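# Move masking tape roll from desk to coffee table

## Task

Pick up the masking tape roll that sits on the desk and set it down on the coffee table, without toppling anything along the way; the task also fails if the robot falls or is left leaning.

## Robot and tools

ROBOT. TidyBot++ is a wheeled base (0.54 m long, 0.50 m wide, 0.38 m tall) on four driven casters. It carries one seven-joint arm ending in a right hand with five fingers. The shoulder sits 0.12 m ahead of the base centre and 0.68 m above the floor. Segments: upper arm 0.42 m, forearm 0.31 m, hand 0.32 m from wrist to the reported hand point. Each scene starts with the arm folded, hand pointing down, jutting up to 0.15 m past the base front. Two cameras: base_camera (644x364) and wrist_camera (504x504). wrist_camera is mounted on the little-finger side and aims at the hand point.

FRAMES. Base frame: origin on the floor below the base centre, x forward, y left, z up, in metres. hand_pose, hand_target and the move argument target all use it. The odometry frame is the base frame as it stood at scene start; base_odometry reports x, y and heading (rad, left positive, -3.142 to 3.142). It only counts wheel turns, so slip shows as travel. base_tilt is in degrees, positive when leaning forward or right.

move. One action per call, built from these keys:
- base: object with any of translate_m (forward positive, -2 to 2 m), strafe_m (left positive, -2 to 2 m), rotate_rad (counter-clockwise from above positive, -6.3 to 6.3 rad). These are relative offsets from where the base is when the command begins, not places.
- joints: object of absolute targets by name. joint_1_rad (any angle; positive turns the arm clockwise seen from above), joint_2_rad (-2.249 to 2.249, shoulder, 0 = upright), joint_3_rad (any), joint_4_rad (-2.579 to 2.579, elbow, 0 = straight), joint_5_rad (any), joint_6_rad (-2.099 to 2.099, wrist), joint_7_rad (any, spins the hand). All in radians. Hand keys hand_little, hand_ring, hand_middle, hand_index, hand_thumb_bend, hand_thumb_turn range -1 to 1, +1 open, -1 closed (thumb_turn -1 puts the thumb opposite the fingers). hand_force_limit (-1 to 1, about 0 N to 10 N at the fingertip, 15 N for thumb motors) and hand_speed (-0.96 to 1) are settings, not motions.
- target: one flat list of seven numbers [x, y, z, qw, qx, qy, qz], an absolute pose of the hand point in the base frame (metres plus quaternion). When target is used, joints may hold only the hand keys.
- speeds: object capping top speed for this action: translate_m or strafe_m 0.05 to 0.5 m/s (name only one when combining them), rotate_rad 0.1 to 1.57 rad/s.
- min_time_s: 0.1 to 8 s, minimum duration of each arm motion.
- cameras: list of base_camera, wrist_camera or all; [] gives none; if omitted, images come only on a call with no action.
- blocking: true or omitted waits until everything rests; false returns after about 0.5 s while motion continues.
A call without an action just reports state and images. Unknown keys make the call invalid; out-of-range values are refused, and a refusal (or an uncommanded stop) cancels the remaining move, wait and finished_scene calls of that reply.

Other tools: wait(seconds 0 to 10, cameras) lets time pass and returns early once running moves settle; stop(cameras) brakes all running motion; zoom_image(camera, region [x0, y0, x1, y1] in pixels, at most 504 by 504) enlarges part of the latest image; show_instructions shows the reference pages; finished_scene(scene) ends the scene irreversibly, and the object must already rest on the coffee table.

RESULTS. The move line reads done or the worst status. base_status, joint_status and hand_status use words such as done, moving, off_target, not_followed, stopped, contact_stop, time_out, torque_fault and limit_stop_at_motor_heat. "pose unreachable" or "joint command not followed" means a check withheld arm targets. hand_stopped_by lists little, ring, middle, index, thumb_bend, thumb_turn, each as moving, target, force, stalled or fault. The *_load_n values are fingertip loads in N; a lost grip shows as loads near 0. motor_effort gives percent of motor maximum with the recent peak in brackets. on_its_own lists things the robot did unasked; pictures names image order. ARM HIT, MOTOR HOT and OVER-TEMPERATURE FAULT lines are warnings.

TIPS. A target usually lands within 4 cm and 10 degrees; to refine, add (wanted position minus hand_pose) to the last target. To hold a loaded hand, resend hand_target rather than hand_pose. The arm sags under load. A hand pointing down reaches at most about 0.93 m high, and only near the base. Fingers plus the turned-in thumb can wrap objects roughly 0.035 to 0.065 m thick. For a soft grip, close with hand_speed at -0.94 or lower and a suitable hand_force_limit; to grip harder, raise the limit and send a more-closed target. Straight fingers extend 0.06 to 0.07 m beyond the hand point.

AVOID. Never drive or turn the base while the arm is snagged on furniture; that can tip the robot. Do not ram the arm into desks or the base; joint torque over 104.5 N m (joints 1 to 4) or 51.3 N m (5 to 7) causes a 10 s fault. Lower the object gently onto the table rather than dropping it, knock nothing over, and keep the robot level. Avoid long stretched or loaded holds that overheat motors.

Each tool is called after "Request:" as name(argument=value, ...), one argument or row to a line, values as JSON.

Reference images:

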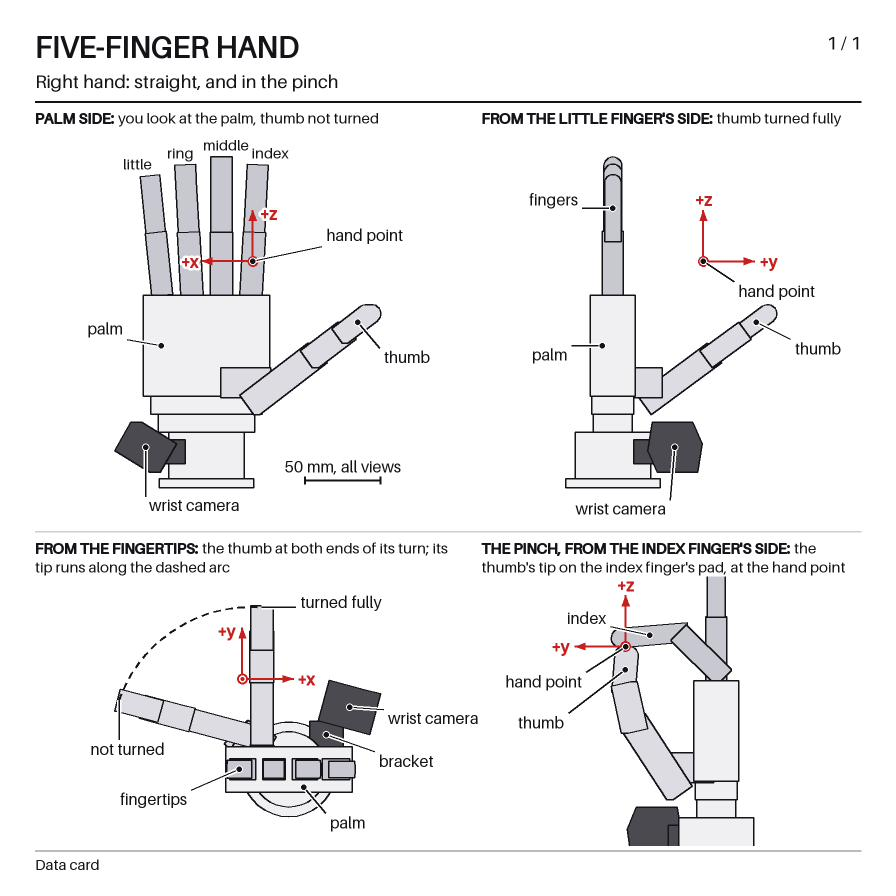

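## Session

Request:
move(
)

Scene clock: 0.00 s.
base_odometry: x=+0.000 y=+0.000 heading=+0.000
base_tilt: forward=-0.8 right=+0.1
base_status: not commanded
joint_positions: joint_1_rad=-0.007 joint_2_rad=-0.393 joint_3_rad=+3.151 joint_4_rad=-2.520 joint_5_rad=+0.015 joint_6_rad=-0.865 joint_7_rad=+1.606 hand_little=+1.000 hand_ring=+1.000 hand_middle=+1.000 hand_index=+1.000 hand_thumb_turn=+1.000 hand_thumb_bend=+1.000 hand_force_limit=+0.000 hand_speed=-0.800
joint_status: not commanded
hand_stopped_by: target,target,target,target,target,target
little_load_n: 0.0
ring_load_n: 0.0
middle_load_n: 0.0
index_load_n: 0.0
thumb_bend_load_n: 0.0
thumb_turn_load_n: 0.0
motor_effort: joint_1_rad=+0 joint_2_rad=-1 joint_3_rad=+0 joint_4_rad=+12 joint_5_rad=+0 joint_6_rad=+2 joint_7_rad=+1
hand_pose: x=+0.3011 y=+0.0591 z=+0.5899 quat_wxyz=(+0.075, -0.021, +0.997, -0.006) (m; base frame)
hand_target: x=+0.3013 y=+0.0591 z=+0.5900 quat_wxyz=(+0.075, -0.021, +0.997, -0.006) (m; base frame)
hand_status: not commanded
pictures: base_camera, wrist_camera

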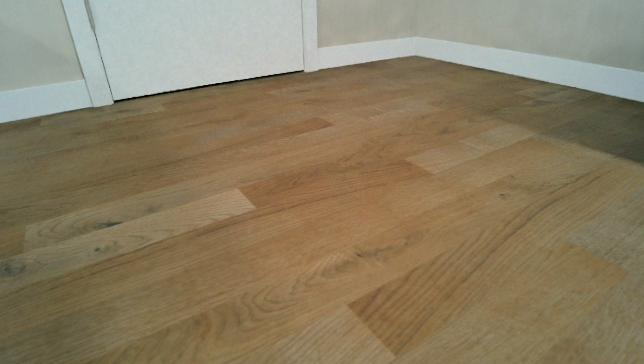

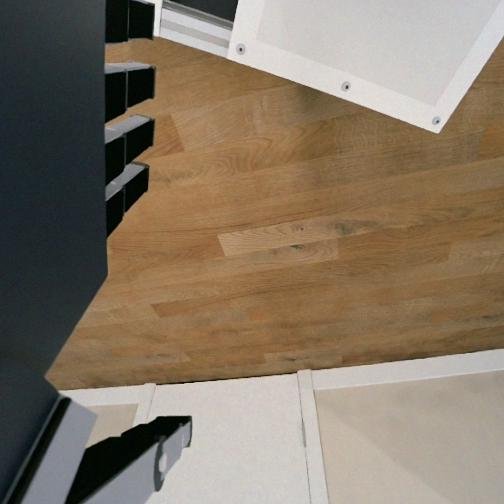

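Request:
move(
  joints={"joint_1_rad": 0, "joint_2_rad": -1.2, "joint_3_rad": 3.142, "joint_4_rad": -2.03, "joint_5_rad": 0, "joint_6_rad": -0.403, "joint_7_rad": -1.832},
  cameras=["all"],
)

Request:
move(
  base={"rotate_rad": 1.25},
  cameras=["all"],
)

Request:
move(
  base={"rotate_rad": 1.25},
  cameras=["all"],
)

Request:
move(
  base={"rotate_rad": 1.25},
  cameras=["all"],
)

Request:
move(
  base={"rotate_rad": 1.25},
  cameras=["all"],
)

Scene clock: 12.33 s.
move: done
base_odometry: x=+0.000 y=+0.000 heading=+0.000
base_tilt: forward=-0.8 right=+0.0
base_status: not commanded
joint_positions: joint_1_rad=-0.007 joint_2_rad=-1.193 joint_3_rad=+3.151 joint_4_rad=-2.051 joint_5_rad=+0.015 joint_6_rad=-0.464 joint_7_rad=+4.389 hand_little=+1.000 hand_ring=+1.000 hand_middle=+1.000 hand_index=+1.000 hand_thumb_turn=+1.000 hand_thumb_bend=+1.000 hand_force_limit=+0.000 hand_speed=-0.800
joint_status: all done
hand_stopped_by: target,target,target,target,target,target
little_load_n: 0.0
ring_load_n: 0.0
middle_load_n: 0.0
index_load_n: 0.0
thumb_bend_load_n: 0.0
thumb_turn_load_n: 0.0
motor_effort: joint_1_rad=+0(2) joint_2_rad=+14(17) joint_3_rad=+0(1) joint_4_rad=+14(17) joint_5_rad=+0(2) joint_6_rad=+7(8) joint_7_rad=+1(2)
hand_pose: x=+0.2893 y=-0.0516 z=+1.0754 quat_wxyz=(+0.124, -0.606, +0.100, -0.780) (m; base frame)
hand_target: x=+0.2777 y=-0.0490 z=+1.1104 quat_wxyz=(+0.106, -0.573, +0.075, -0.809) (m; base frame)
hand_status: not commanded
pictures: base_camera, wrist_camera

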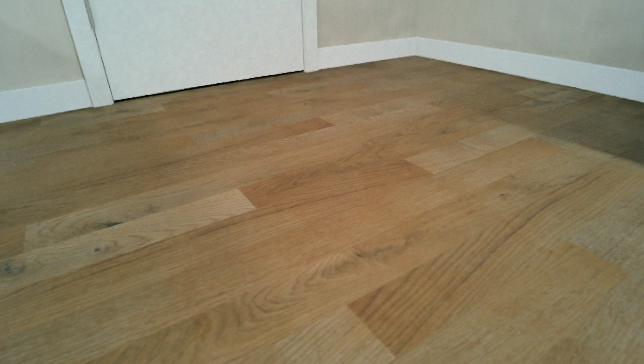

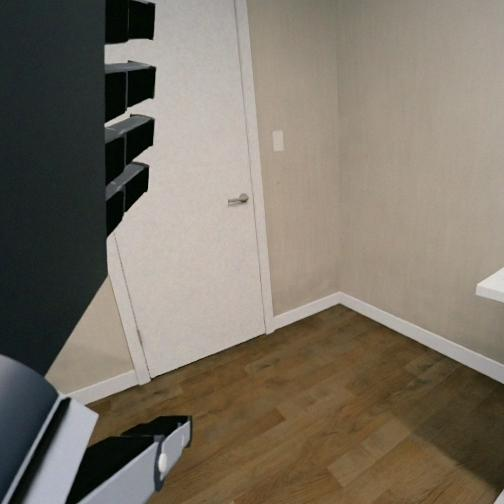

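Scene clock: 14.50 s.
move: done
base_odometry: x=+0.000 y=+0.000 heading=+1.249
base_tilt: forward=-0.8 right=+0.1
base_status: done
joint_positions: joint_1_rad=-0.007 joint_2_rad=-1.193 joint_3_rad=+3.151 joint_4_rad=-2.051 joint_5_rad=+0.015 joint_6_rad=-0.464 joint_7_rad=+4.391 hand_little=+1.000 hand_ring=+1.000 hand_middle=+1.000 hand_index=+1.000 hand_thumb_turn=+1.000 hand_thumb_bend=+1.000 hand_force_limit=+0.000 hand_speed=-0.800
joint_status: not commanded
hand_stopped_by: target,target,target,target,target,target
little_load_n: 0.0
ring_load_n: 0.0
middle_load_n: 0.5
index_load_n: -0.5
thumb_bend_load_n: 0.0
thumb_turn_load_n: 0.0
motor_effort: joint_1_rad=+0(2) joint_2_rad=+15(15) joint_3_rad=+1(1) joint_4_rad=+14(14) joint_5_rad=-1(1) joint_6_rad=+7(8) joint_7_rad=+1(1)
hand_pose: x=+0.2892 y=-0.0517 z=+1.0757 quat_wxyz=(+0.123, -0.605, +0.099, -0.780) (m; base frame)
hand_target: x=+0.2777 y=-0.0490 z=+1.1104 quat_wxyz=(+0.106, -0.573, +0.075, -0.809) (m; base frame)
hand_status: not commanded
pictures: base_camera, wrist_camera

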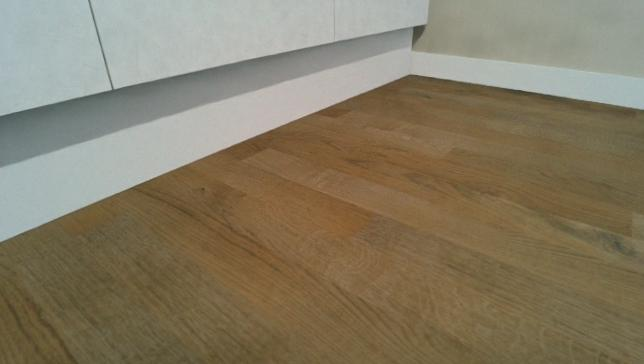

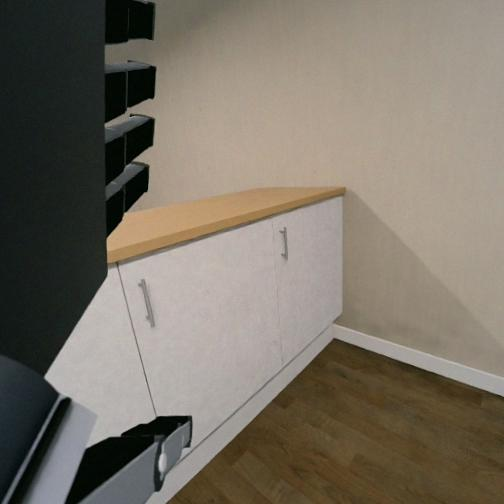

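Scene clock: 16.57 s.
move: done
base_odometry: x=+0.000 y=+0.000 heading=+2.498
base_tilt: forward=-0.8 right=+0.1
base_status: done
joint_positions: joint_1_rad=-0.007 joint_2_rad=-1.193 joint_3_rad=+3.151 joint_4_rad=-2.051 joint_5_rad=+0.015 joint_6_rad=-0.464 joint_7_rad=+4.391 hand_little=+1.000 hand_ring=+1.000 hand_middle=+1.000 hand_index=+1.000 hand_thumb_turn=+1.000 hand_thumb_bend=+1.000 hand_force_limit=+0.000 hand_speed=-0.800
joint_status: not commanded
hand_stopped_by: target,target,target,target,target,target
little_load_n: 0.0
ring_load_n: 0.0
middle_load_n: 0.0
index_load_n: 0.0
thumb_bend_load_n: 0.0
thumb_turn_load_n: 0.0
motor_effort: joint_1_rad=+0(1) joint_2_rad=+14(15) joint_3_rad=+0(1) joint_4_rad=+14(14) joint_5_rad=+0(1) joint_6_rad=+7(8) joint_7_rad=+1(1)
hand_pose: x=+0.2892 y=-0.0517 z=+1.0757 quat_wxyz=(+0.123, -0.605, +0.099, -0.780) (m; base frame)
hand_target: x=+0.2777 y=-0.0490 z=+1.1104 quat_wxyz=(+0.106, -0.573, +0.075, -0.809) (m; base frame)
hand_status: not commanded
pictures: base_camera, wrist_camera

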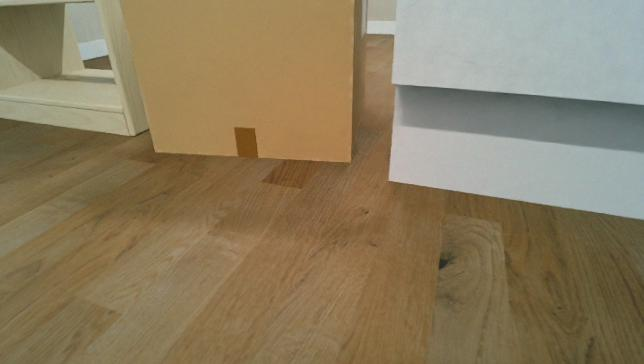

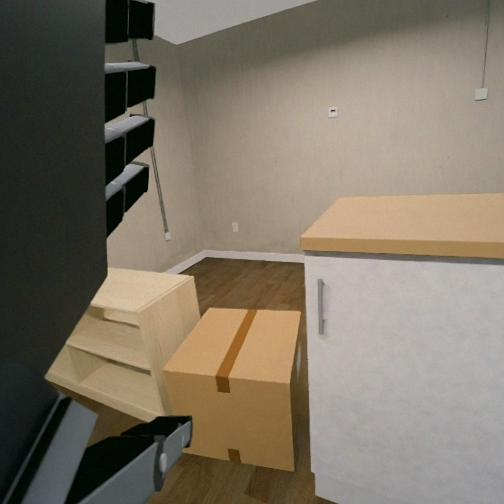

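Scene clock: 18.63 s.
move: done
base_odometry: x=+0.000 y=+0.000 heading=-2.536
base_tilt: forward=-0.8 right=+0.1
base_status: done
joint_positions: joint_1_rad=-0.007 joint_2_rad=-1.193 joint_3_rad=+3.151 joint_4_rad=-2.051 joint_5_rad=+0.015 joint_6_rad=-0.464 joint_7_rad=+4.391 hand_little=+1.000 hand_ring=+1.000 hand_middle=+1.000 hand_index=+1.000 hand_thumb_turn=+1.000 hand_thumb_bend=+1.000 hand_force_limit=+0.000 hand_speed=-0.800
joint_status: not commanded
hand_stopped_by: target,target,target,target,target,target
little_load_n: 0.0
ring_load_n: 0.0
middle_load_n: 0.0
index_load_n: -0.5
thumb_bend_load_n: 0.0
thumb_turn_load_n: 0.0
motor_effort: joint_1_rad=+0(2) joint_2_rad=+15(15) joint_3_rad=+0(1) joint_4_rad=+14(14) joint_5_rad=-1(1) joint_6_rad=+8(8) joint_7_rad=+1(1)
hand_pose: x=+0.2892 y=-0.0517 z=+1.0757 quat_wxyz=(+0.123, -0.605, +0.099, -0.780) (m; base frame)
hand_target: x=+0.2777 y=-0.0490 z=+1.1104 quat_wxyz=(+0.106, -0.573, +0.075, -0.809) (m; base frame)
hand_status: not commanded
pictures: base_camera, wrist_camera

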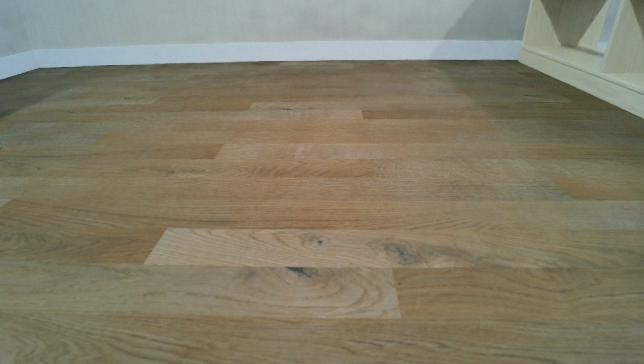

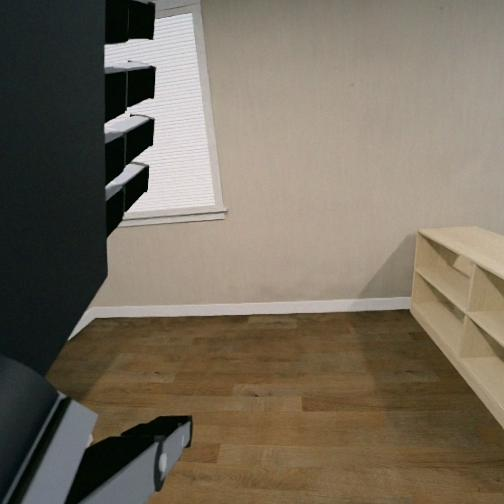

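Scene clock: 20.70 s.
move: done
base_odometry: x=+0.000 y=+0.000 heading=-1.287
base_tilt: forward=-0.8 right=+0.1
base_status: done
joint_positions: joint_1_rad=-0.007 joint_2_rad=-1.193 joint_3_rad=+3.151 joint_4_rad=-2.051 joint_5_rad=+0.015 joint_6_rad=-0.464 joint_7_rad=+4.391 hand_little=+1.000 hand_ring=+1.000 hand_middle=+1.000 hand_index=+1.000 hand_thumb_turn=+1.000 hand_thumb_bend=+1.000 hand_force_limit=+0.000 hand_speed=-0.800
joint_status: not commanded
hand_stopped_by: target,target,target,target,target,target
little_load_n: 0.0
ring_load_n: 0.0
middle_load_n: 0.0
index_load_n: 0.0
thumb_bend_load_n: 0.0
thumb_turn_load_n: 0.0
motor_effort: joint_1_rad=+0(2) joint_2_rad=+14(15) joint_3_rad=+0(1) joint_4_rad=+14(14) joint_5_rad=+0(1) joint_6_rad=+8(8) joint_7_rad=+1(1)
hand_pose: x=+0.2892 y=-0.0517 z=+1.0757 quat_wxyz=(+0.123, -0.605, +0.099, -0.780) (m; base frame)
hand_target: x=+0.2777 y=-0.0490 z=+1.1104 quat_wxyz=(+0.106, -0.573, +0.075, -0.809) (m; base frame)
hand_status: not commanded
pictures: base_camera, wrist_camera

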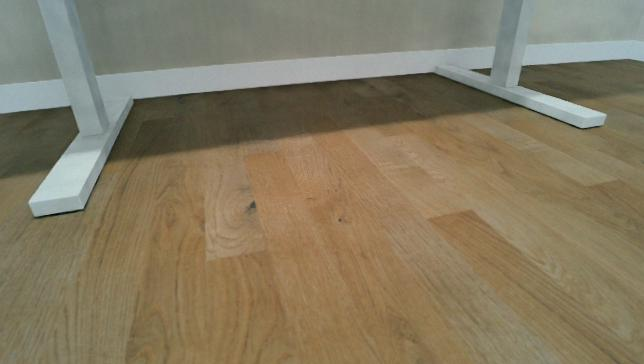

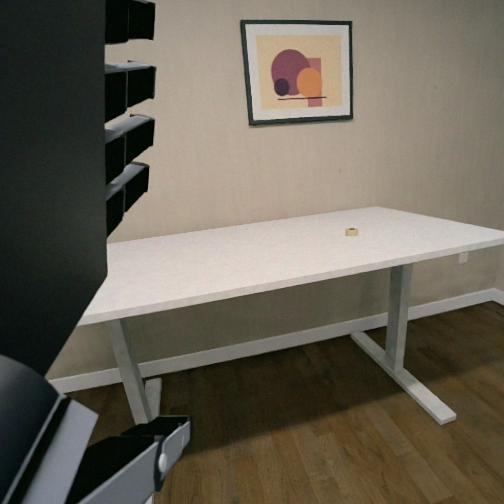

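Request:
move(
  base={"rotate_rad": -1.8},
  cameras=["wrist_camera"],
)

Request:
move(
  base={"rotate_rad": -1.1},
  cameras=["all"],
)

Scene clock: 31.63 s.
move: done
base_odometry: x=+0.000 y=+0.000 heading=-3.086
base_tilt: forward=-0.8 right=+0.1
base_status: done
joint_positions: joint_1_rad=-0.007 joint_2_rad=-1.193 joint_3_rad=+3.151 joint_4_rad=-2.051 joint_5_rad=+0.015 joint_6_rad=-0.464 joint_7_rad=+4.391 hand_little=+1.000 hand_ring=+1.000 hand_middle=+1.000 hand_index=+1.000 hand_thumb_turn=+1.000 hand_thumb_bend=+1.000 hand_force_limit=+0.000 hand_speed=-0.800
joint_status: not commanded
hand_stopped_by: target,target,target,target,target,target
little_load_n: 0.0
ring_load_n: -0.5
middle_load_n: 0.0
index_load_n: 0.0
thumb_bend_load_n: 0.0
thumb_turn_load_n: 0.0
motor_effort: joint_1_rad=+0(2) joint_2_rad=+15(16) joint_3_rad=+1(1) joint_4_rad=+14(14) joint_5_rad=-1(1) joint_6_rad=+7(8) joint_7_rad=+1(1)
hand_pose: x=+0.2892 y=-0.0517 z=+1.0758 quat_wxyz=(+0.123, -0.605, +0.099, -0.780) (m; base frame)
hand_target: x=+0.2777 y=-0.0490 z=+1.1104 quat_wxyz=(+0.106, -0.573, +0.075, -0.809) (m; base frame)
hand_status: not commanded
pictures: wrist_camera

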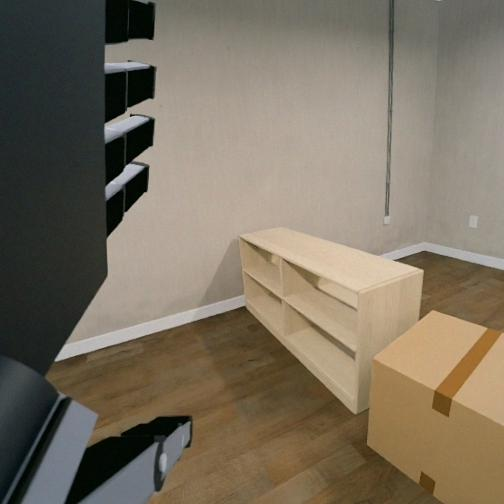

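Scene clock: 33.60 s.
move: done
base_odometry: x=+0.000 y=+0.000 heading=+2.098
base_tilt: forward=-0.8 right=+0.1
base_status: done
joint_positions: joint_1_rad=-0.007 joint_2_rad=-1.193 joint_3_rad=+3.151 joint_4_rad=-2.051 joint_5_rad=+0.015 joint_6_rad=-0.464 joint_7_rad=+4.391 hand_little=+1.000 hand_ring=+1.000 hand_middle=+1.000 hand_index=+1.000 hand_thumb_turn=+1.000 hand_thumb_bend=+1.000 hand_force_limit=+0.000 hand_speed=-0.800
joint_status: not commanded
hand_stopped_by: target,target,target,target,target,target
little_load_n: 0.0
ring_load_n: 0.0
middle_load_n: 0.0
index_load_n: 0.0
thumb_bend_load_n: 0.0
thumb_turn_load_n: 0.0
motor_effort: joint_1_rad=+0(1) joint_2_rad=+14(15) joint_3_rad=+1(1) joint_4_rad=+14(15) joint_5_rad=+0(1) joint_6_rad=+7(8) joint_7_rad=+1(1)
hand_pose: x=+0.2892 y=-0.0517 z=+1.0759 quat_wxyz=(+0.123, -0.605, +0.099, -0.780) (m; base frame)
hand_target: x=+0.2777 y=-0.0490 z=+1.1104 quat_wxyz=(+0.106, -0.573, +0.075, -0.809) (m; base frame)
hand_status: not commanded
pictures: base_camera, wrist_camera

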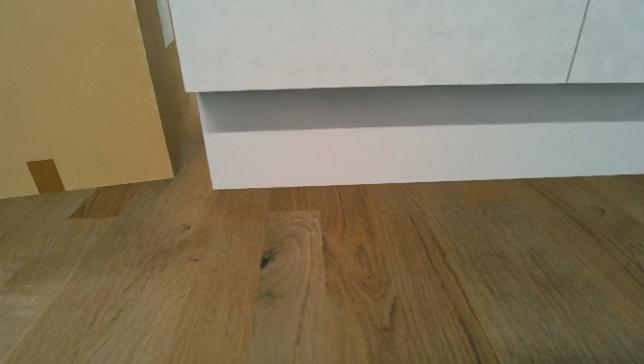

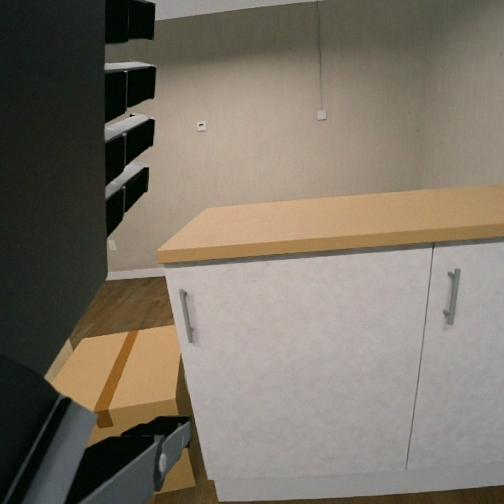

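Request:
move(
  joints={"joint_2_rad": -0.3, "joint_4_rad": -0.8, "joint_6_rad": -0.8},
  cameras=["wrist_camera"],
)

Scene clock: 46.43 s.
move: done
base_odometry: x=+0.000 y=+0.000 heading=+2.098
base_tilt: forward=-0.8 right=+0.1
base_status: not commanded
joint_positions: joint_1_rad=-0.007 joint_2_rad=-0.311 joint_3_rad=+3.151 joint_4_rad=-0.826 joint_5_rad=+0.015 joint_6_rad=-0.750 joint_7_rad=+4.391 hand_little=+1.000 hand_ring=+1.000 hand_middle=+1.000 hand_index=+1.000 hand_thumb_turn=+1.000 hand_thumb_bend=+1.000 hand_force_limit=+0.000 hand_speed=-0.800
joint_status: all done
hand_stopped_by: target,target,target,target,target,target
little_load_n: 0.0
ring_load_n: -0.5
middle_load_n: 0.0
index_load_n: 0.0
thumb_bend_load_n: 0.0
thumb_turn_load_n: 0.0
motor_effort: joint_1_rad=+0(1) joint_2_rad=-1(16) joint_3_rad=-1(1) joint_4_rad=+10(15) joint_5_rad=+0(1) joint_6_rad=+8(8) joint_7_rad=+1(1)
hand_pose: x=+0.4663 y=-0.0527 z=+1.4073 quat_wxyz=(+0.121, -0.583, +0.097, -0.797) (m; base frame)
hand_target: x=+0.4678 y=-0.0491 z=+1.4021 quat_wxyz=(+0.104, -0.600, +0.079, -0.789) (m; base frame)
hand_status: not commanded
pictures: wrist_camera

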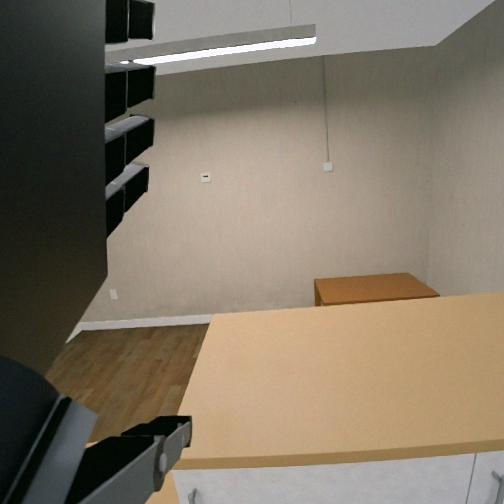

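Request:
move(
  base={"rotate_rad": 0.6},
  joints={"joint_6_rad": -1.1},
  cameras=["all"],
)

Scene clock: 100.73 s.
move: done
base_odometry: x=+0.000 y=+0.000 heading=+2.696
base_tilt: forward=-0.8 right=+0.1
base_status: done
joint_positions: joint_1_rad=-0.007 joint_2_rad=-0.306 joint_3_rad=+3.151 joint_4_rad=-0.817 joint_5_rad=+0.015 joint_6_rad=-1.061 joint_7_rad=+4.391 hand_little=+1.000 hand_ring=+1.000 hand_middle=+1.000 hand_index=+1.000 hand_thumb_turn=+1.000 hand_thumb_bend=+1.000 hand_force_limit=+0.000 hand_speed=-0.800
joint_status: all done
hand_stopped_by: target,target,target,target,target,target
little_load_n: 0.0
ring_load_n: 0.0
middle_load_n: 0.0
index_load_n: 0.0
thumb_bend_load_n: 0.0
thumb_turn_load_n: 0.0
motor_effort: joint_1_rad=+0(1) joint_2_rad=-1(3) joint_3_rad=+0(1) joint_4_rad=+10(12) joint_5_rad=+0(1) joint_6_rad=+7(10) joint_7_rad=+0(1)
hand_pose: x=+0.4673 y=-0.0531 z=+1.3088 quat_wxyz=(+0.106, -0.698, +0.117, -0.699) (m; base frame)
hand_target: x=+0.4660 y=-0.0490 z=+1.3050 quat_wxyz=(+0.091, -0.711, +0.094, -0.691) (m; base frame)
hand_status: not commanded
pictures: base_camera, wrist_camera

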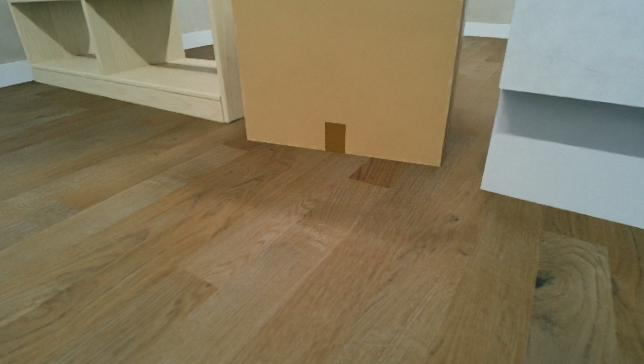

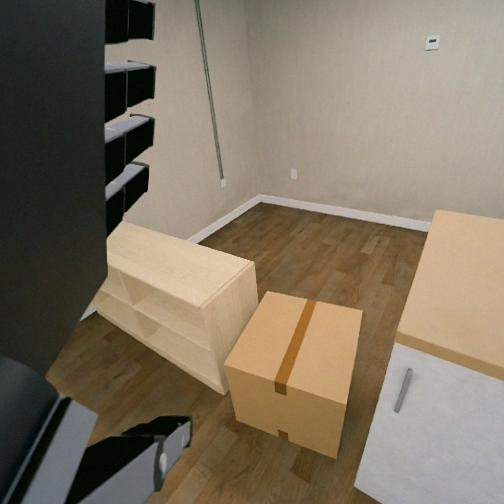

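Request:
move(
  base={"rotate_rad": -0.513},
)

Request:
move(
  base={"strafe_m": 0.54},
  joints={"joint_6_rad": -1.4},
  cameras=["all"],
)

Scene clock: 167.60 s.
move: done
base_odometry: x=+0.000 y=+0.000 heading=+2.185
base_tilt: forward=-0.8 right=+0.1
base_status: done
joint_positions: joint_1_rad=-0.007 joint_2_rad=-0.306 joint_3_rad=+3.151 joint_4_rad=-0.817 joint_5_rad=+0.015 joint_6_rad=-1.061 joint_7_rad=+4.391 hand_little=+1.000 hand_ring=+1.000 hand_middle=+1.000 hand_index=+1.000 hand_thumb_turn=+1.000 hand_thumb_bend=+1.000 hand_force_limit=+0.000 hand_speed=-0.800
joint_status: not commanded
hand_stopped_by: target,target,target,target,target,target
little_load_n: 0.0
ring_load_n: 0.0
middle_load_n: 0.0
index_load_n: 0.0
thumb_bend_load_n: 0.0
thumb_turn_load_n: 0.0
motor_effort: joint_1_rad=+0(1) joint_2_rad=-1(3) joint_3_rad=+0(1) joint_4_rad=+11(11) joint_5_rad=-1(1) joint_6_rad=+7(8) joint_7_rad=+1(1)
hand_pose: x=+0.4674 y=-0.0531 z=+1.3087 quat_wxyz=(+0.106, -0.698, +0.117, -0.699) (m; base frame)
hand_target: x=+0.4660 y=-0.0490 z=+1.3050 quat_wxyz=(+0.091, -0.711, +0.094, -0.691) (m; base frame)
hand_status: not commanded
pictures: none

Scene clock: 169.87 s.
move: done
base_odometry: x=-0.442 y=-0.311 heading=+2.184
base_tilt: forward=-0.8 right=+0.1
base_status: done
joint_positions: joint_1_rad=-0.007 joint_2_rad=-0.306 joint_3_rad=+3.149 joint_4_rad=-0.815 joint_5_rad=+0.015 joint_6_rad=-1.364 joint_7_rad=+4.391 hand_little=+1.000 hand_ring=+1.000 hand_middle=+1.000 hand_index=+1.000 hand_thumb_turn=+1.000 hand_thumb_bend=+1.000 hand_force_limit=+0.000 hand_speed=-0.800
joint_status: all done
hand_stopped_by: target,target,target,target,target,target
little_load_n: 0.5
ring_load_n: 0.0
middle_load_n: 0.0
index_load_n: 0.0
thumb_bend_load_n: 0.0
thumb_turn_load_n: 0.0
motor_effort: joint_1_rad=+0(1) joint_2_rad=-1(2) joint_3_rad=+0(2) joint_4_rad=+10(12) joint_5_rad=-1(2) joint_6_rad=+7(9) joint_7_rad=+1(1)
hand_pose: x=+0.4380 y=-0.0525 z=+1.2160 quat_wxyz=(+0.089, -0.794, +0.133, -0.586) (m; base frame)
hand_target: x=+0.4355 y=-0.0490 z=+1.2126 quat_wxyz=(+0.076, -0.806, +0.106, -0.577) (m; base frame)
hand_status: not commanded
pictures: base_camera, wrist_camera

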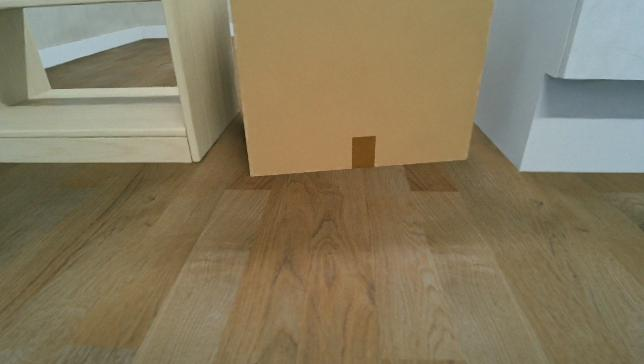

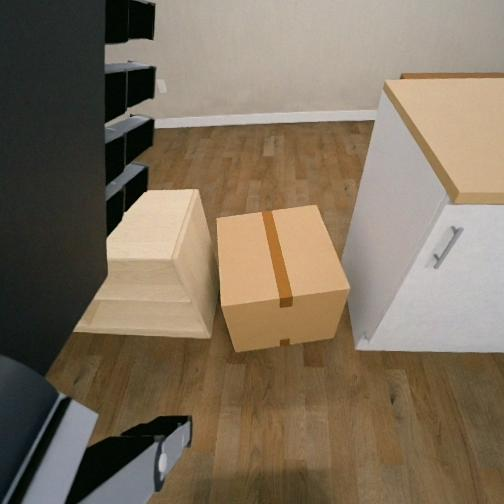

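Request:
move(
  base={"rotate_rad": -0.12},
  cameras=["all"],
)

Scene clock: 217.57 s.
move: done
base_odometry: x=-0.442 y=-0.311 heading=+2.064
base_tilt: forward=-0.8 right=+0.0
base_status: done
joint_positions: joint_1_rad=-0.007 joint_2_rad=-0.306 joint_3_rad=+3.149 joint_4_rad=-0.815 joint_5_rad=+0.015 joint_6_rad=-1.364 joint_7_rad=+4.391 hand_little=+1.000 hand_ring=+1.000 hand_middle=+1.000 hand_index=+1.000 hand_thumb_turn=+1.000 hand_thumb_bend=+1.000 hand_force_limit=+0.000 hand_speed=-0.800
joint_status: not commanded
hand_stopped_by: target,target,target,target,target,target
little_load_n: 0.0
ring_load_n: 0.0
middle_load_n: 0.0
index_load_n: 0.0
thumb_bend_load_n: 0.0
thumb_turn_load_n: 0.0
motor_effort: joint_1_rad=-1(1) joint_2_rad=-1(2) joint_3_rad=+0(1) joint_4_rad=+11(11) joint_5_rad=+0(1) joint_6_rad=+7(8) joint_7_rad=+1(1)
hand_pose: x=+0.4380 y=-0.0525 z=+1.2160 quat_wxyz=(+0.089, -0.794, +0.133, -0.586) (m; base frame)
hand_target: x=+0.4355 y=-0.0490 z=+1.2126 quat_wxyz=(+0.076, -0.806, +0.106, -0.577) (m; base frame)
hand_status: not commanded
pictures: base_camera, wrist_camera

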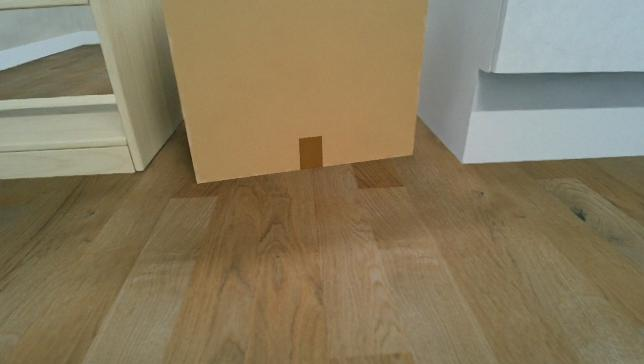

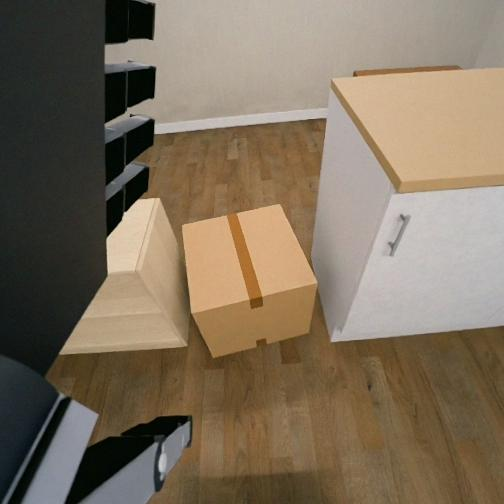

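Request:
move(
  base={"translate_m": 0.3},
  cameras=["all"],
)

Scene clock: 237.73 s.
move: done
base_odometry: x=-0.584 y=-0.046 heading=+2.063
base_tilt: forward=-0.8 right=+0.1
base_status: done
joint_positions: joint_1_rad=-0.007 joint_2_rad=-0.292 joint_3_rad=+3.149 joint_4_rad=-0.814 joint_5_rad=+0.015 joint_6_rad=-1.364 joint_7_rad=+4.391 hand_little=+1.000 hand_ring=+1.000 hand_middle=+1.000 hand_index=+1.000 hand_thumb_turn=+1.000 hand_thumb_bend=+1.000 hand_force_limit=+0.000 hand_speed=-0.800
joint_status: not commanded
hand_stopped_by: target,target,target,target,target,target
little_load_n: 0.0
ring_load_n: 0.0
middle_load_n: 0.0
index_load_n: 0.0
thumb_bend_load_n: 0.5
thumb_turn_load_n: 0.0
motor_effort: joint_1_rad=+0(1) joint_2_rad=-2(6) joint_3_rad=+0(1) joint_4_rad=+11(12) joint_5_rad=+0(1) joint_6_rad=+7(8) joint_7_rad=+0(1)
hand_pose: x=+0.4451 y=-0.0525 z=+1.2118 quat_wxyz=(+0.088, -0.798, +0.134, -0.581) (m; base frame)
hand_target: x=+0.4355 y=-0.0490 z=+1.2126 quat_wxyz=(+0.076, -0.806, +0.106, -0.577) (m; base frame)
hand_status: not commanded
pictures: base_camera, wrist_camera

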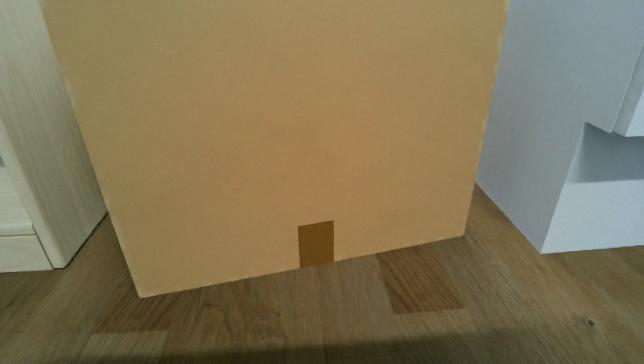

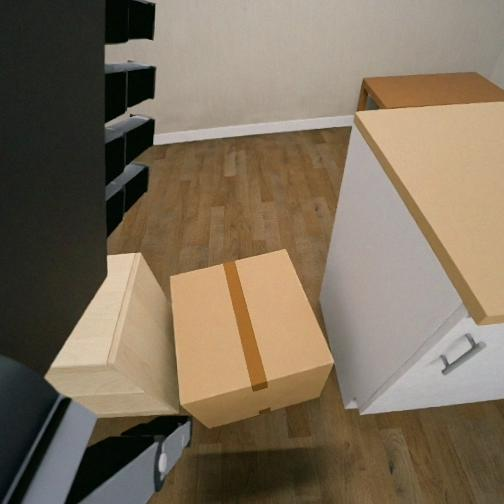

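Request:
move(
  base={"translate_m": 0.6},
  speeds={"translate_m": 0.12},
  cameras=["all"],
)

Scene clock: 264.37 s.
move: done
base_odometry: x=-0.867 y=+0.483 heading=+2.062
base_tilt: forward=-0.8 right=+0.1
base_status: done
joint_positions: joint_1_rad=-0.007 joint_2_rad=-0.296 joint_3_rad=+3.149 joint_4_rad=-0.814 joint_5_rad=+0.015 joint_6_rad=-1.364 joint_7_rad=+4.391 hand_little=+1.000 hand_ring=+1.000 hand_middle=+1.000 hand_index=+1.000 hand_thumb_turn=+1.000 hand_thumb_bend=+1.000 hand_force_limit=+0.000 hand_speed=-0.800
joint_status: not commanded
hand_stopped_by: target,target,target,target,target,target
little_load_n: 0.0
ring_load_n: 0.0
middle_load_n: 0.0
index_load_n: 0.0
thumb_bend_load_n: 0.0
thumb_turn_load_n: 0.0
motor_effort: joint_1_rad=+1(1) joint_2_rad=-2(4) joint_3_rad=+0(1) joint_4_rad=+10(11) joint_5_rad=+1(1) joint_6_rad=+7(8) joint_7_rad=+1(1)
hand_pose: x=+0.4434 y=-0.0525 z=+1.2129 quat_wxyz=(+0.088, -0.797, +0.133, -0.582) (m; base frame)
hand_target: x=+0.4355 y=-0.0490 z=+1.2126 quat_wxyz=(+0.076, -0.806, +0.106, -0.577) (m; base frame)
hand_status: not commanded
pictures: base_camera, wrist_camera

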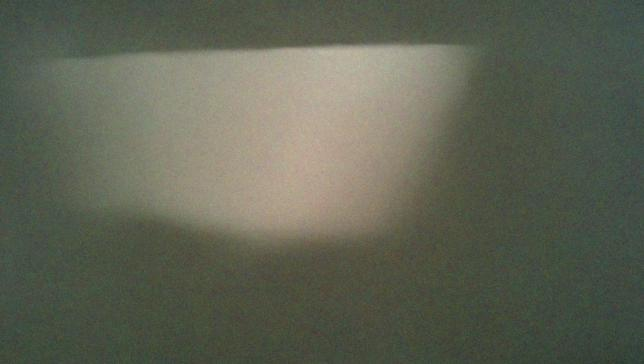

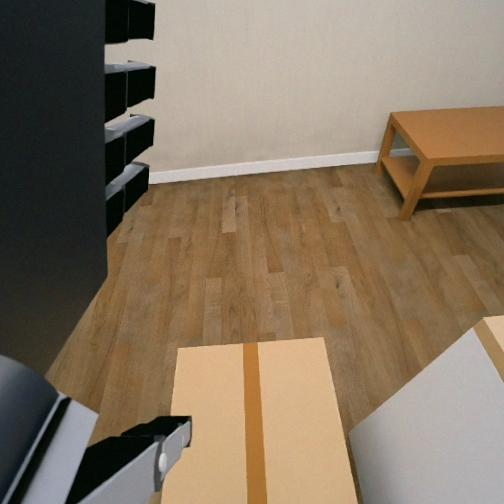

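Request:
move(
  base={"translate_m": 1.1},
  speeds={"translate_m": 0.15},
  cameras=["all"],
)

Scene clock: 282.10 s.
move: done
base_odometry: x=-1.387 y=+1.452 heading=+2.061
base_tilt: forward=-0.7 right=+0.1
base_status: done
joint_positions: joint_1_rad=-0.007 joint_2_rad=-0.296 joint_3_rad=+3.149 joint_4_rad=-0.814 joint_5_rad=+0.015 joint_6_rad=-1.364 joint_7_rad=+4.391 hand_little=+1.000 hand_ring=+1.000 hand_middle=+1.000 hand_index=+1.000 hand_thumb_turn=+1.000 hand_thumb_bend=+1.000 hand_force_limit=+0.000 hand_speed=-0.800
joint_status: not commanded
hand_stopped_by: target,target,target,target,target,target
little_load_n: 0.0
ring_load_n: 0.0
middle_load_n: 0.0
index_load_n: 0.0
thumb_bend_load_n: 0.0
thumb_turn_load_n: 0.0
motor_effort: joint_1_rad=+0(2) joint_2_rad=-2(5) joint_3_rad=+0(1) joint_4_rad=+10(12) joint_5_rad=+0(2) joint_6_rad=+7(8) joint_7_rad=+1(1)
hand_pose: x=+0.4431 y=-0.0525 z=+1.2131 quat_wxyz=(+0.088, -0.797, +0.133, -0.582) (m; base frame)
hand_target: x=+0.4355 y=-0.0490 z=+1.2126 quat_wxyz=(+0.076, -0.806, +0.106, -0.577) (m; base frame)
hand_status: not commanded
pictures: base_camera, wrist_camera

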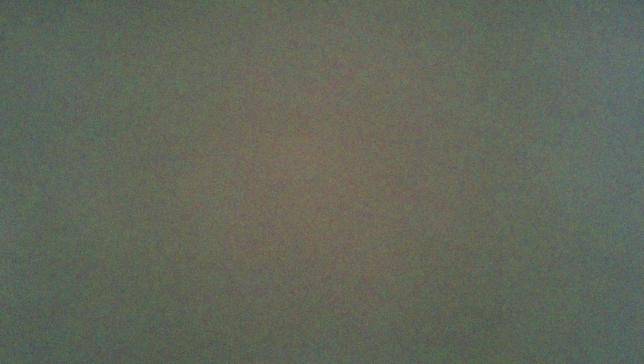

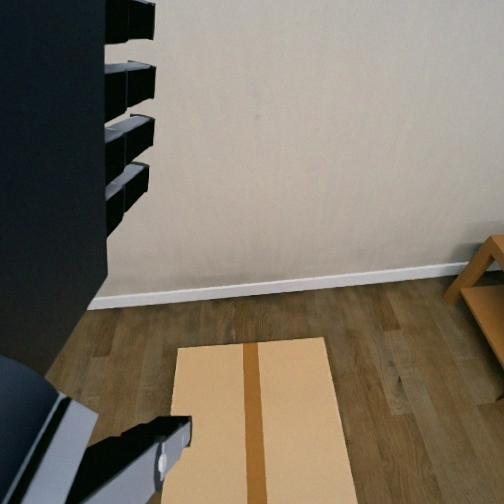

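Request:
move(
  base={"rotate_rad": -0.8},
  cameras=["all"],
)

Scene clock: 289.13 s.
move: done
base_odometry: x=-1.387 y=+1.452 heading=+1.263
base_tilt: forward=-0.8 right=+0.1
base_status: done
joint_positions: joint_1_rad=-0.007 joint_2_rad=-0.296 joint_3_rad=+3.149 joint_4_rad=-0.814 joint_5_rad=+0.015 joint_6_rad=-1.364 joint_7_rad=+4.391 hand_little=+1.000 hand_ring=+1.000 hand_middle=+1.000 hand_index=+1.000 hand_thumb_turn=+1.000 hand_thumb_bend=+1.000 hand_force_limit=+0.000 hand_speed=-0.800
joint_status: not commanded
hand_stopped_by: target,target,target,target,target,target
little_load_n: 0.0
ring_load_n: 0.0
middle_load_n: 0.0
index_load_n: 0.0
thumb_bend_load_n: 0.0
thumb_turn_load_n: 0.0
motor_effort: joint_1_rad=+0(1) joint_2_rad=-1(3) joint_3_rad=+0(1) joint_4_rad=+10(11) joint_5_rad=+0(1) joint_6_rad=+7(8) joint_7_rad=+1(1)
hand_pose: x=+0.4431 y=-0.0525 z=+1.2131 quat_wxyz=(+0.088, -0.797, +0.133, -0.582) (m; base frame)
hand_target: x=+0.4355 y=-0.0490 z=+1.2126 quat_wxyz=(+0.076, -0.806, +0.106, -0.577) (m; base frame)
hand_status: not commanded
pictures: base_camera, wrist_camera

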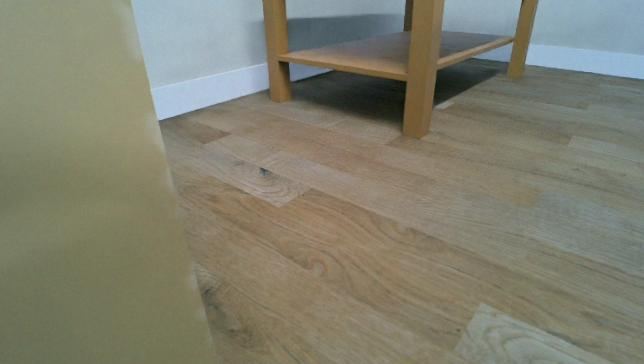

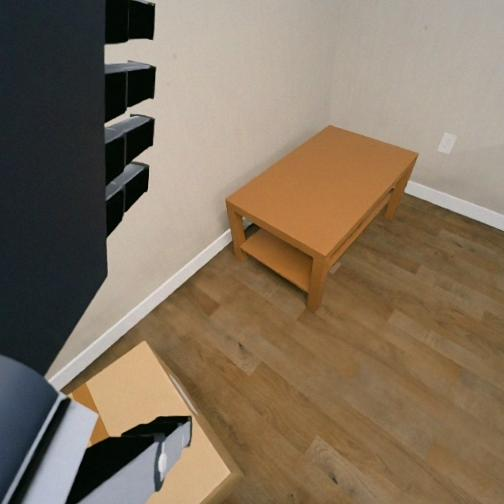

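Request:
move(
  base={"rotate_rad": 0.798},
)

Request:
move(
  base={"translate_m": -1.9},
  speeds={"translate_m": 0.4},
  cameras=["all"],
)

Request:
move(
  base={"rotate_rad": 3.0},
  cameras=["all"],
)

Scene clock: 366.90 s.
move: done
base_odometry: x=-1.387 y=+1.452 heading=+2.060
base_tilt: forward=-0.8 right=+0.0
base_status: done
joint_positions: joint_1_rad=-0.007 joint_2_rad=-0.296 joint_3_rad=+3.149 joint_4_rad=-0.814 joint_5_rad=+0.015 joint_6_rad=-1.364 joint_7_rad=+4.391 hand_little=+1.000 hand_ring=+1.000 hand_middle=+1.000 hand_index=+1.000 hand_thumb_turn=+1.000 hand_thumb_bend=+1.000 hand_force_limit=+0.000 hand_speed=-0.800
joint_status: not commanded
hand_stopped_by: target,target,target,target,target,target
little_load_n: 0.0
ring_load_n: 0.0
middle_load_n: 0.0
index_load_n: 0.0
thumb_bend_load_n: 0.0
thumb_turn_load_n: 0.0
motor_effort: joint_1_rad=+0(1) joint_2_rad=-1(4) joint_3_rad=+0(1) joint_4_rad=+10(11) joint_5_rad=+0(2) joint_6_rad=+7(8) joint_7_rad=+0(1)
hand_pose: x=+0.4431 y=-0.0525 z=+1.2131 quat_wxyz=(+0.088, -0.797, +0.133, -0.582) (m; base frame)
hand_target: x=+0.4355 y=-0.0490 z=+1.2126 quat_wxyz=(+0.076, -0.806, +0.106, -0.577) (m; base frame)
hand_status: not commanded
pictures: none

Scene clock: 372.73 s.
move: done
base_odometry: x=-0.494 y=-0.225 heading=+2.061
base_tilt: forward=-0.8 right=+0.1
base_status: done
joint_positions: joint_1_rad=-0.007 joint_2_rad=-0.303 joint_3_rad=+3.149 joint_4_rad=-0.814 joint_5_rad=+0.015 joint_6_rad=-1.364 joint_7_rad=+4.391 hand_little=+1.000 hand_ring=+1.000 hand_middle=+1.000 hand_index=+1.000 hand_thumb_turn=+1.000 hand_thumb_bend=+1.000 hand_force_limit=+0.000 hand_speed=-0.800
joint_status: not commanded
hand_stopped_by: target,target,target,target,target,target
little_load_n: 0.0
ring_load_n: 0.0
middle_load_n: 0.0
index_load_n: 0.0
thumb_bend_load_n: 0.5
thumb_turn_load_n: 0.0
motor_effort: joint_1_rad=-1(1) joint_2_rad=-1(6) joint_3_rad=+0(1) joint_4_rad=+10(12) joint_5_rad=+0(1) joint_6_rad=+7(8) joint_7_rad=+1(1)
hand_pose: x=+0.4394 y=-0.0525 z=+1.2153 quat_wxyz=(+0.088, -0.795, +0.133, -0.585) (m; base frame)
hand_target: x=+0.4355 y=-0.0490 z=+1.2126 quat_wxyz=(+0.076, -0.806, +0.106, -0.577) (m; base frame)
hand_status: not commanded
pictures: base_camera, wrist_camera

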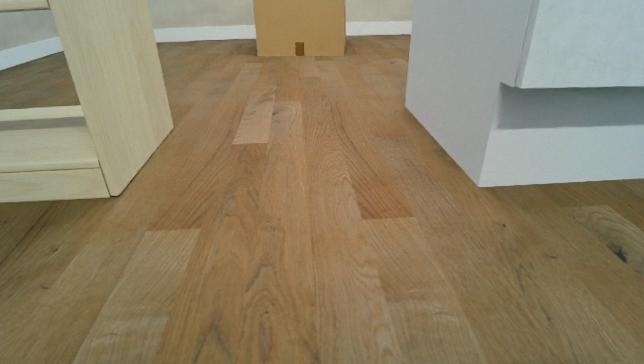

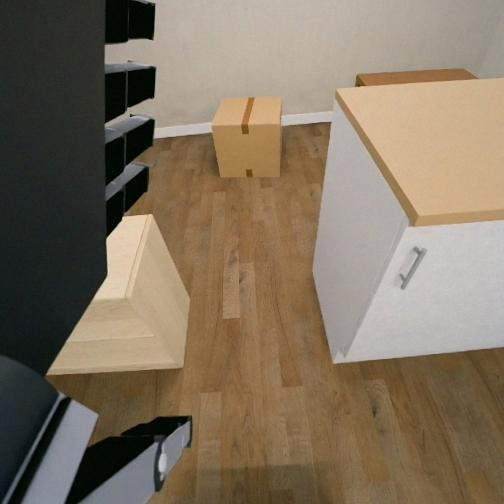

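Scene clock: 375.93 s.
move: done
base_odometry: x=-0.494 y=-0.225 heading=-1.223
base_tilt: forward=-0.8 right=+0.1
base_status: done
joint_positions: joint_1_rad=-0.007 joint_2_rad=-0.303 joint_3_rad=+3.149 joint_4_rad=-0.814 joint_5_rad=+0.015 joint_6_rad=-1.364 joint_7_rad=+4.391 hand_little=+1.000 hand_ring=+1.000 hand_middle=+1.000 hand_index=+1.000 hand_thumb_turn=+1.000 hand_thumb_bend=+1.000 hand_force_limit=+0.000 hand_speed=-0.800
joint_status: not commanded
hand_stopped_by: target,target,target,target,target,target
little_load_n: 0.0
ring_load_n: 0.0
middle_load_n: 0.0
index_load_n: -0.5
thumb_bend_load_n: -0.5
thumb_turn_load_n: 0.0
motor_effort: joint_1_rad=+0(1) joint_2_rad=-1(3) joint_3_rad=+0(1) joint_4_rad=+10(11) joint_5_rad=+1(2) joint_6_rad=+7(8) joint_7_rad=+1(1)
hand_pose: x=+0.4394 y=-0.0525 z=+1.2153 quat_wxyz=(+0.088, -0.795, +0.133, -0.585) (m; base frame)
hand_target: x=+0.4355 y=-0.0490 z=+1.2126 quat_wxyz=(+0.076, -0.806, +0.106, -0.577) (m; base frame)
hand_status: not commanded
pictures: base_camera, wrist_camera

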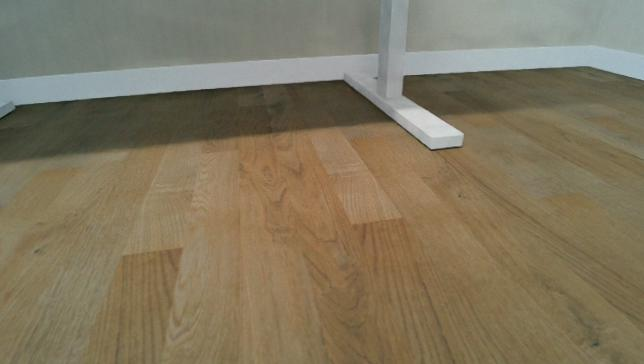

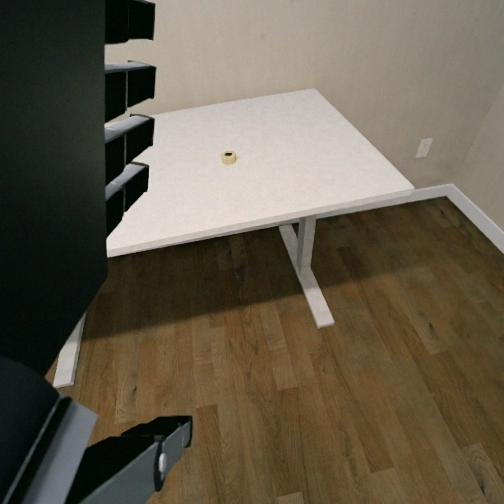

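Request:
zoom_image(
  camera="wrist_camera",
  region=[180, 120, 280, 200],
)

Scaled by 5.040 from the camera's 504x504 image, which has a finer 720x720 frame.

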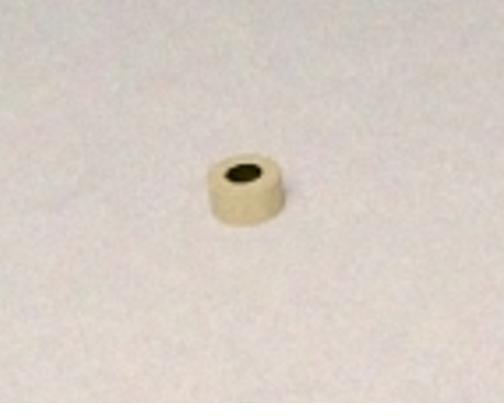

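Request:
move(
  base={"rotate_rad": 0.28},
)

Request:
move(
  base={"strafe_m": -0.32, "translate_m": 0.15},
  cameras=["all"],
)

Scene clock: 480.20 s.
move: done
base_odometry: x=-0.494 y=-0.225 heading=-0.944
base_tilt: forward=-0.8 right=+0.1
base_status: done
joint_positions: joint_1_rad=-0.007 joint_2_rad=-0.303 joint_3_rad=+3.149 joint_4_rad=-0.814 joint_5_rad=+0.015 joint_6_rad=-1.364 joint_7_rad=+4.391 hand_little=+1.000 hand_ring=+1.000 hand_middle=+1.000 hand_index=+1.000 hand_thumb_turn=+1.000 hand_thumb_bend=+1.000 hand_force_limit=+0.000 hand_speed=-0.800
joint_status: not commanded
hand_stopped_by: target,target,target,target,target,target
little_load_n: 0.0
ring_load_n: 0.0
middle_load_n: 0.0
index_load_n: 0.0
thumb_bend_load_n: 0.0
thumb_turn_load_n: 0.0
motor_effort: joint_1_rad=+0(2) joint_2_rad=-1(2) joint_3_rad=+0(1) joint_4_rad=+10(11) joint_5_rad=+0(1) joint_6_rad=+7(7) joint_7_rad=+1(1)
hand_pose: x=+0.4394 y=-0.0525 z=+1.2153 quat_wxyz=(+0.088, -0.795, +0.133, -0.585) (m; base frame)
hand_target: x=+0.4355 y=-0.0490 z=+1.2126 quat_wxyz=(+0.076, -0.806, +0.106, -0.577) (m; base frame)
hand_status: not commanded
pictures: none

Scene clock: 482.20 s.
move: done
base_odometry: x=-0.665 y=-0.534 heading=-0.943
base_tilt: forward=-0.8 right=+0.0
base_status: done
joint_positions: joint_1_rad=-0.007 joint_2_rad=-0.300 joint_3_rad=+3.149 joint_4_rad=-0.814 joint_5_rad=+0.015 joint_6_rad=-1.364 joint_7_rad=+4.391 hand_little=+1.000 hand_ring=+1.000 hand_middle=+1.000 hand_index=+1.000 hand_thumb_turn=+1.000 hand_thumb_bend=+1.000 hand_force_limit=+0.000 hand_speed=-0.800
joint_status: not commanded
hand_stopped_by: target,target,target,target,target,target
little_load_n: 0.0
ring_load_n: 0.0
middle_load_n: -0.5
index_load_n: 0.0
thumb_bend_load_n: 0.0
thumb_turn_load_n: 0.0
motor_effort: joint_1_rad=-1(1) joint_2_rad=-1(4) joint_3_rad=+0(2) joint_4_rad=+10(11) joint_5_rad=-1(2) joint_6_rad=+7(8) joint_7_rad=+1(1)
hand_pose: x=+0.4408 y=-0.0525 z=+1.2145 quat_wxyz=(+0.088, -0.796, +0.133, -0.584) (m; base frame)
hand_target: x=+0.4355 y=-0.0490 z=+1.2126 quat_wxyz=(+0.076, -0.806, +0.106, -0.577) (m; base frame)
hand_status: not commanded
pictures: base_camera, wrist_camera

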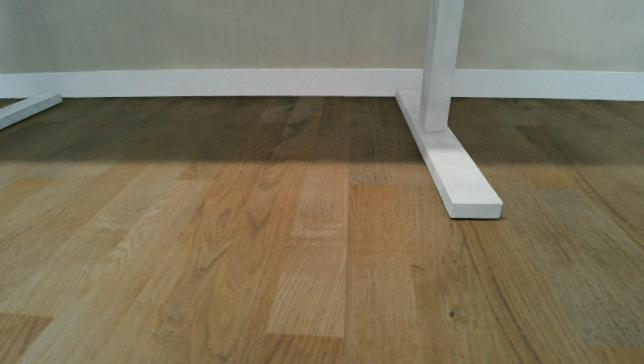

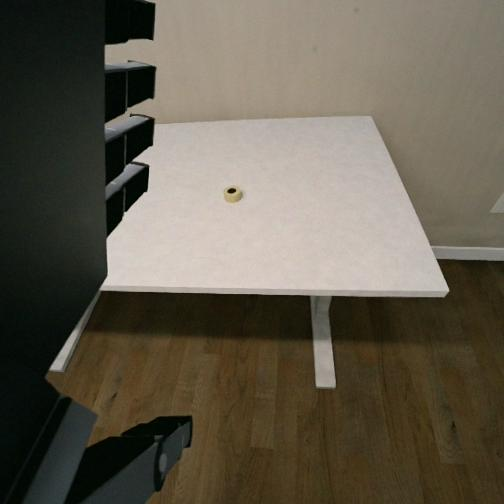

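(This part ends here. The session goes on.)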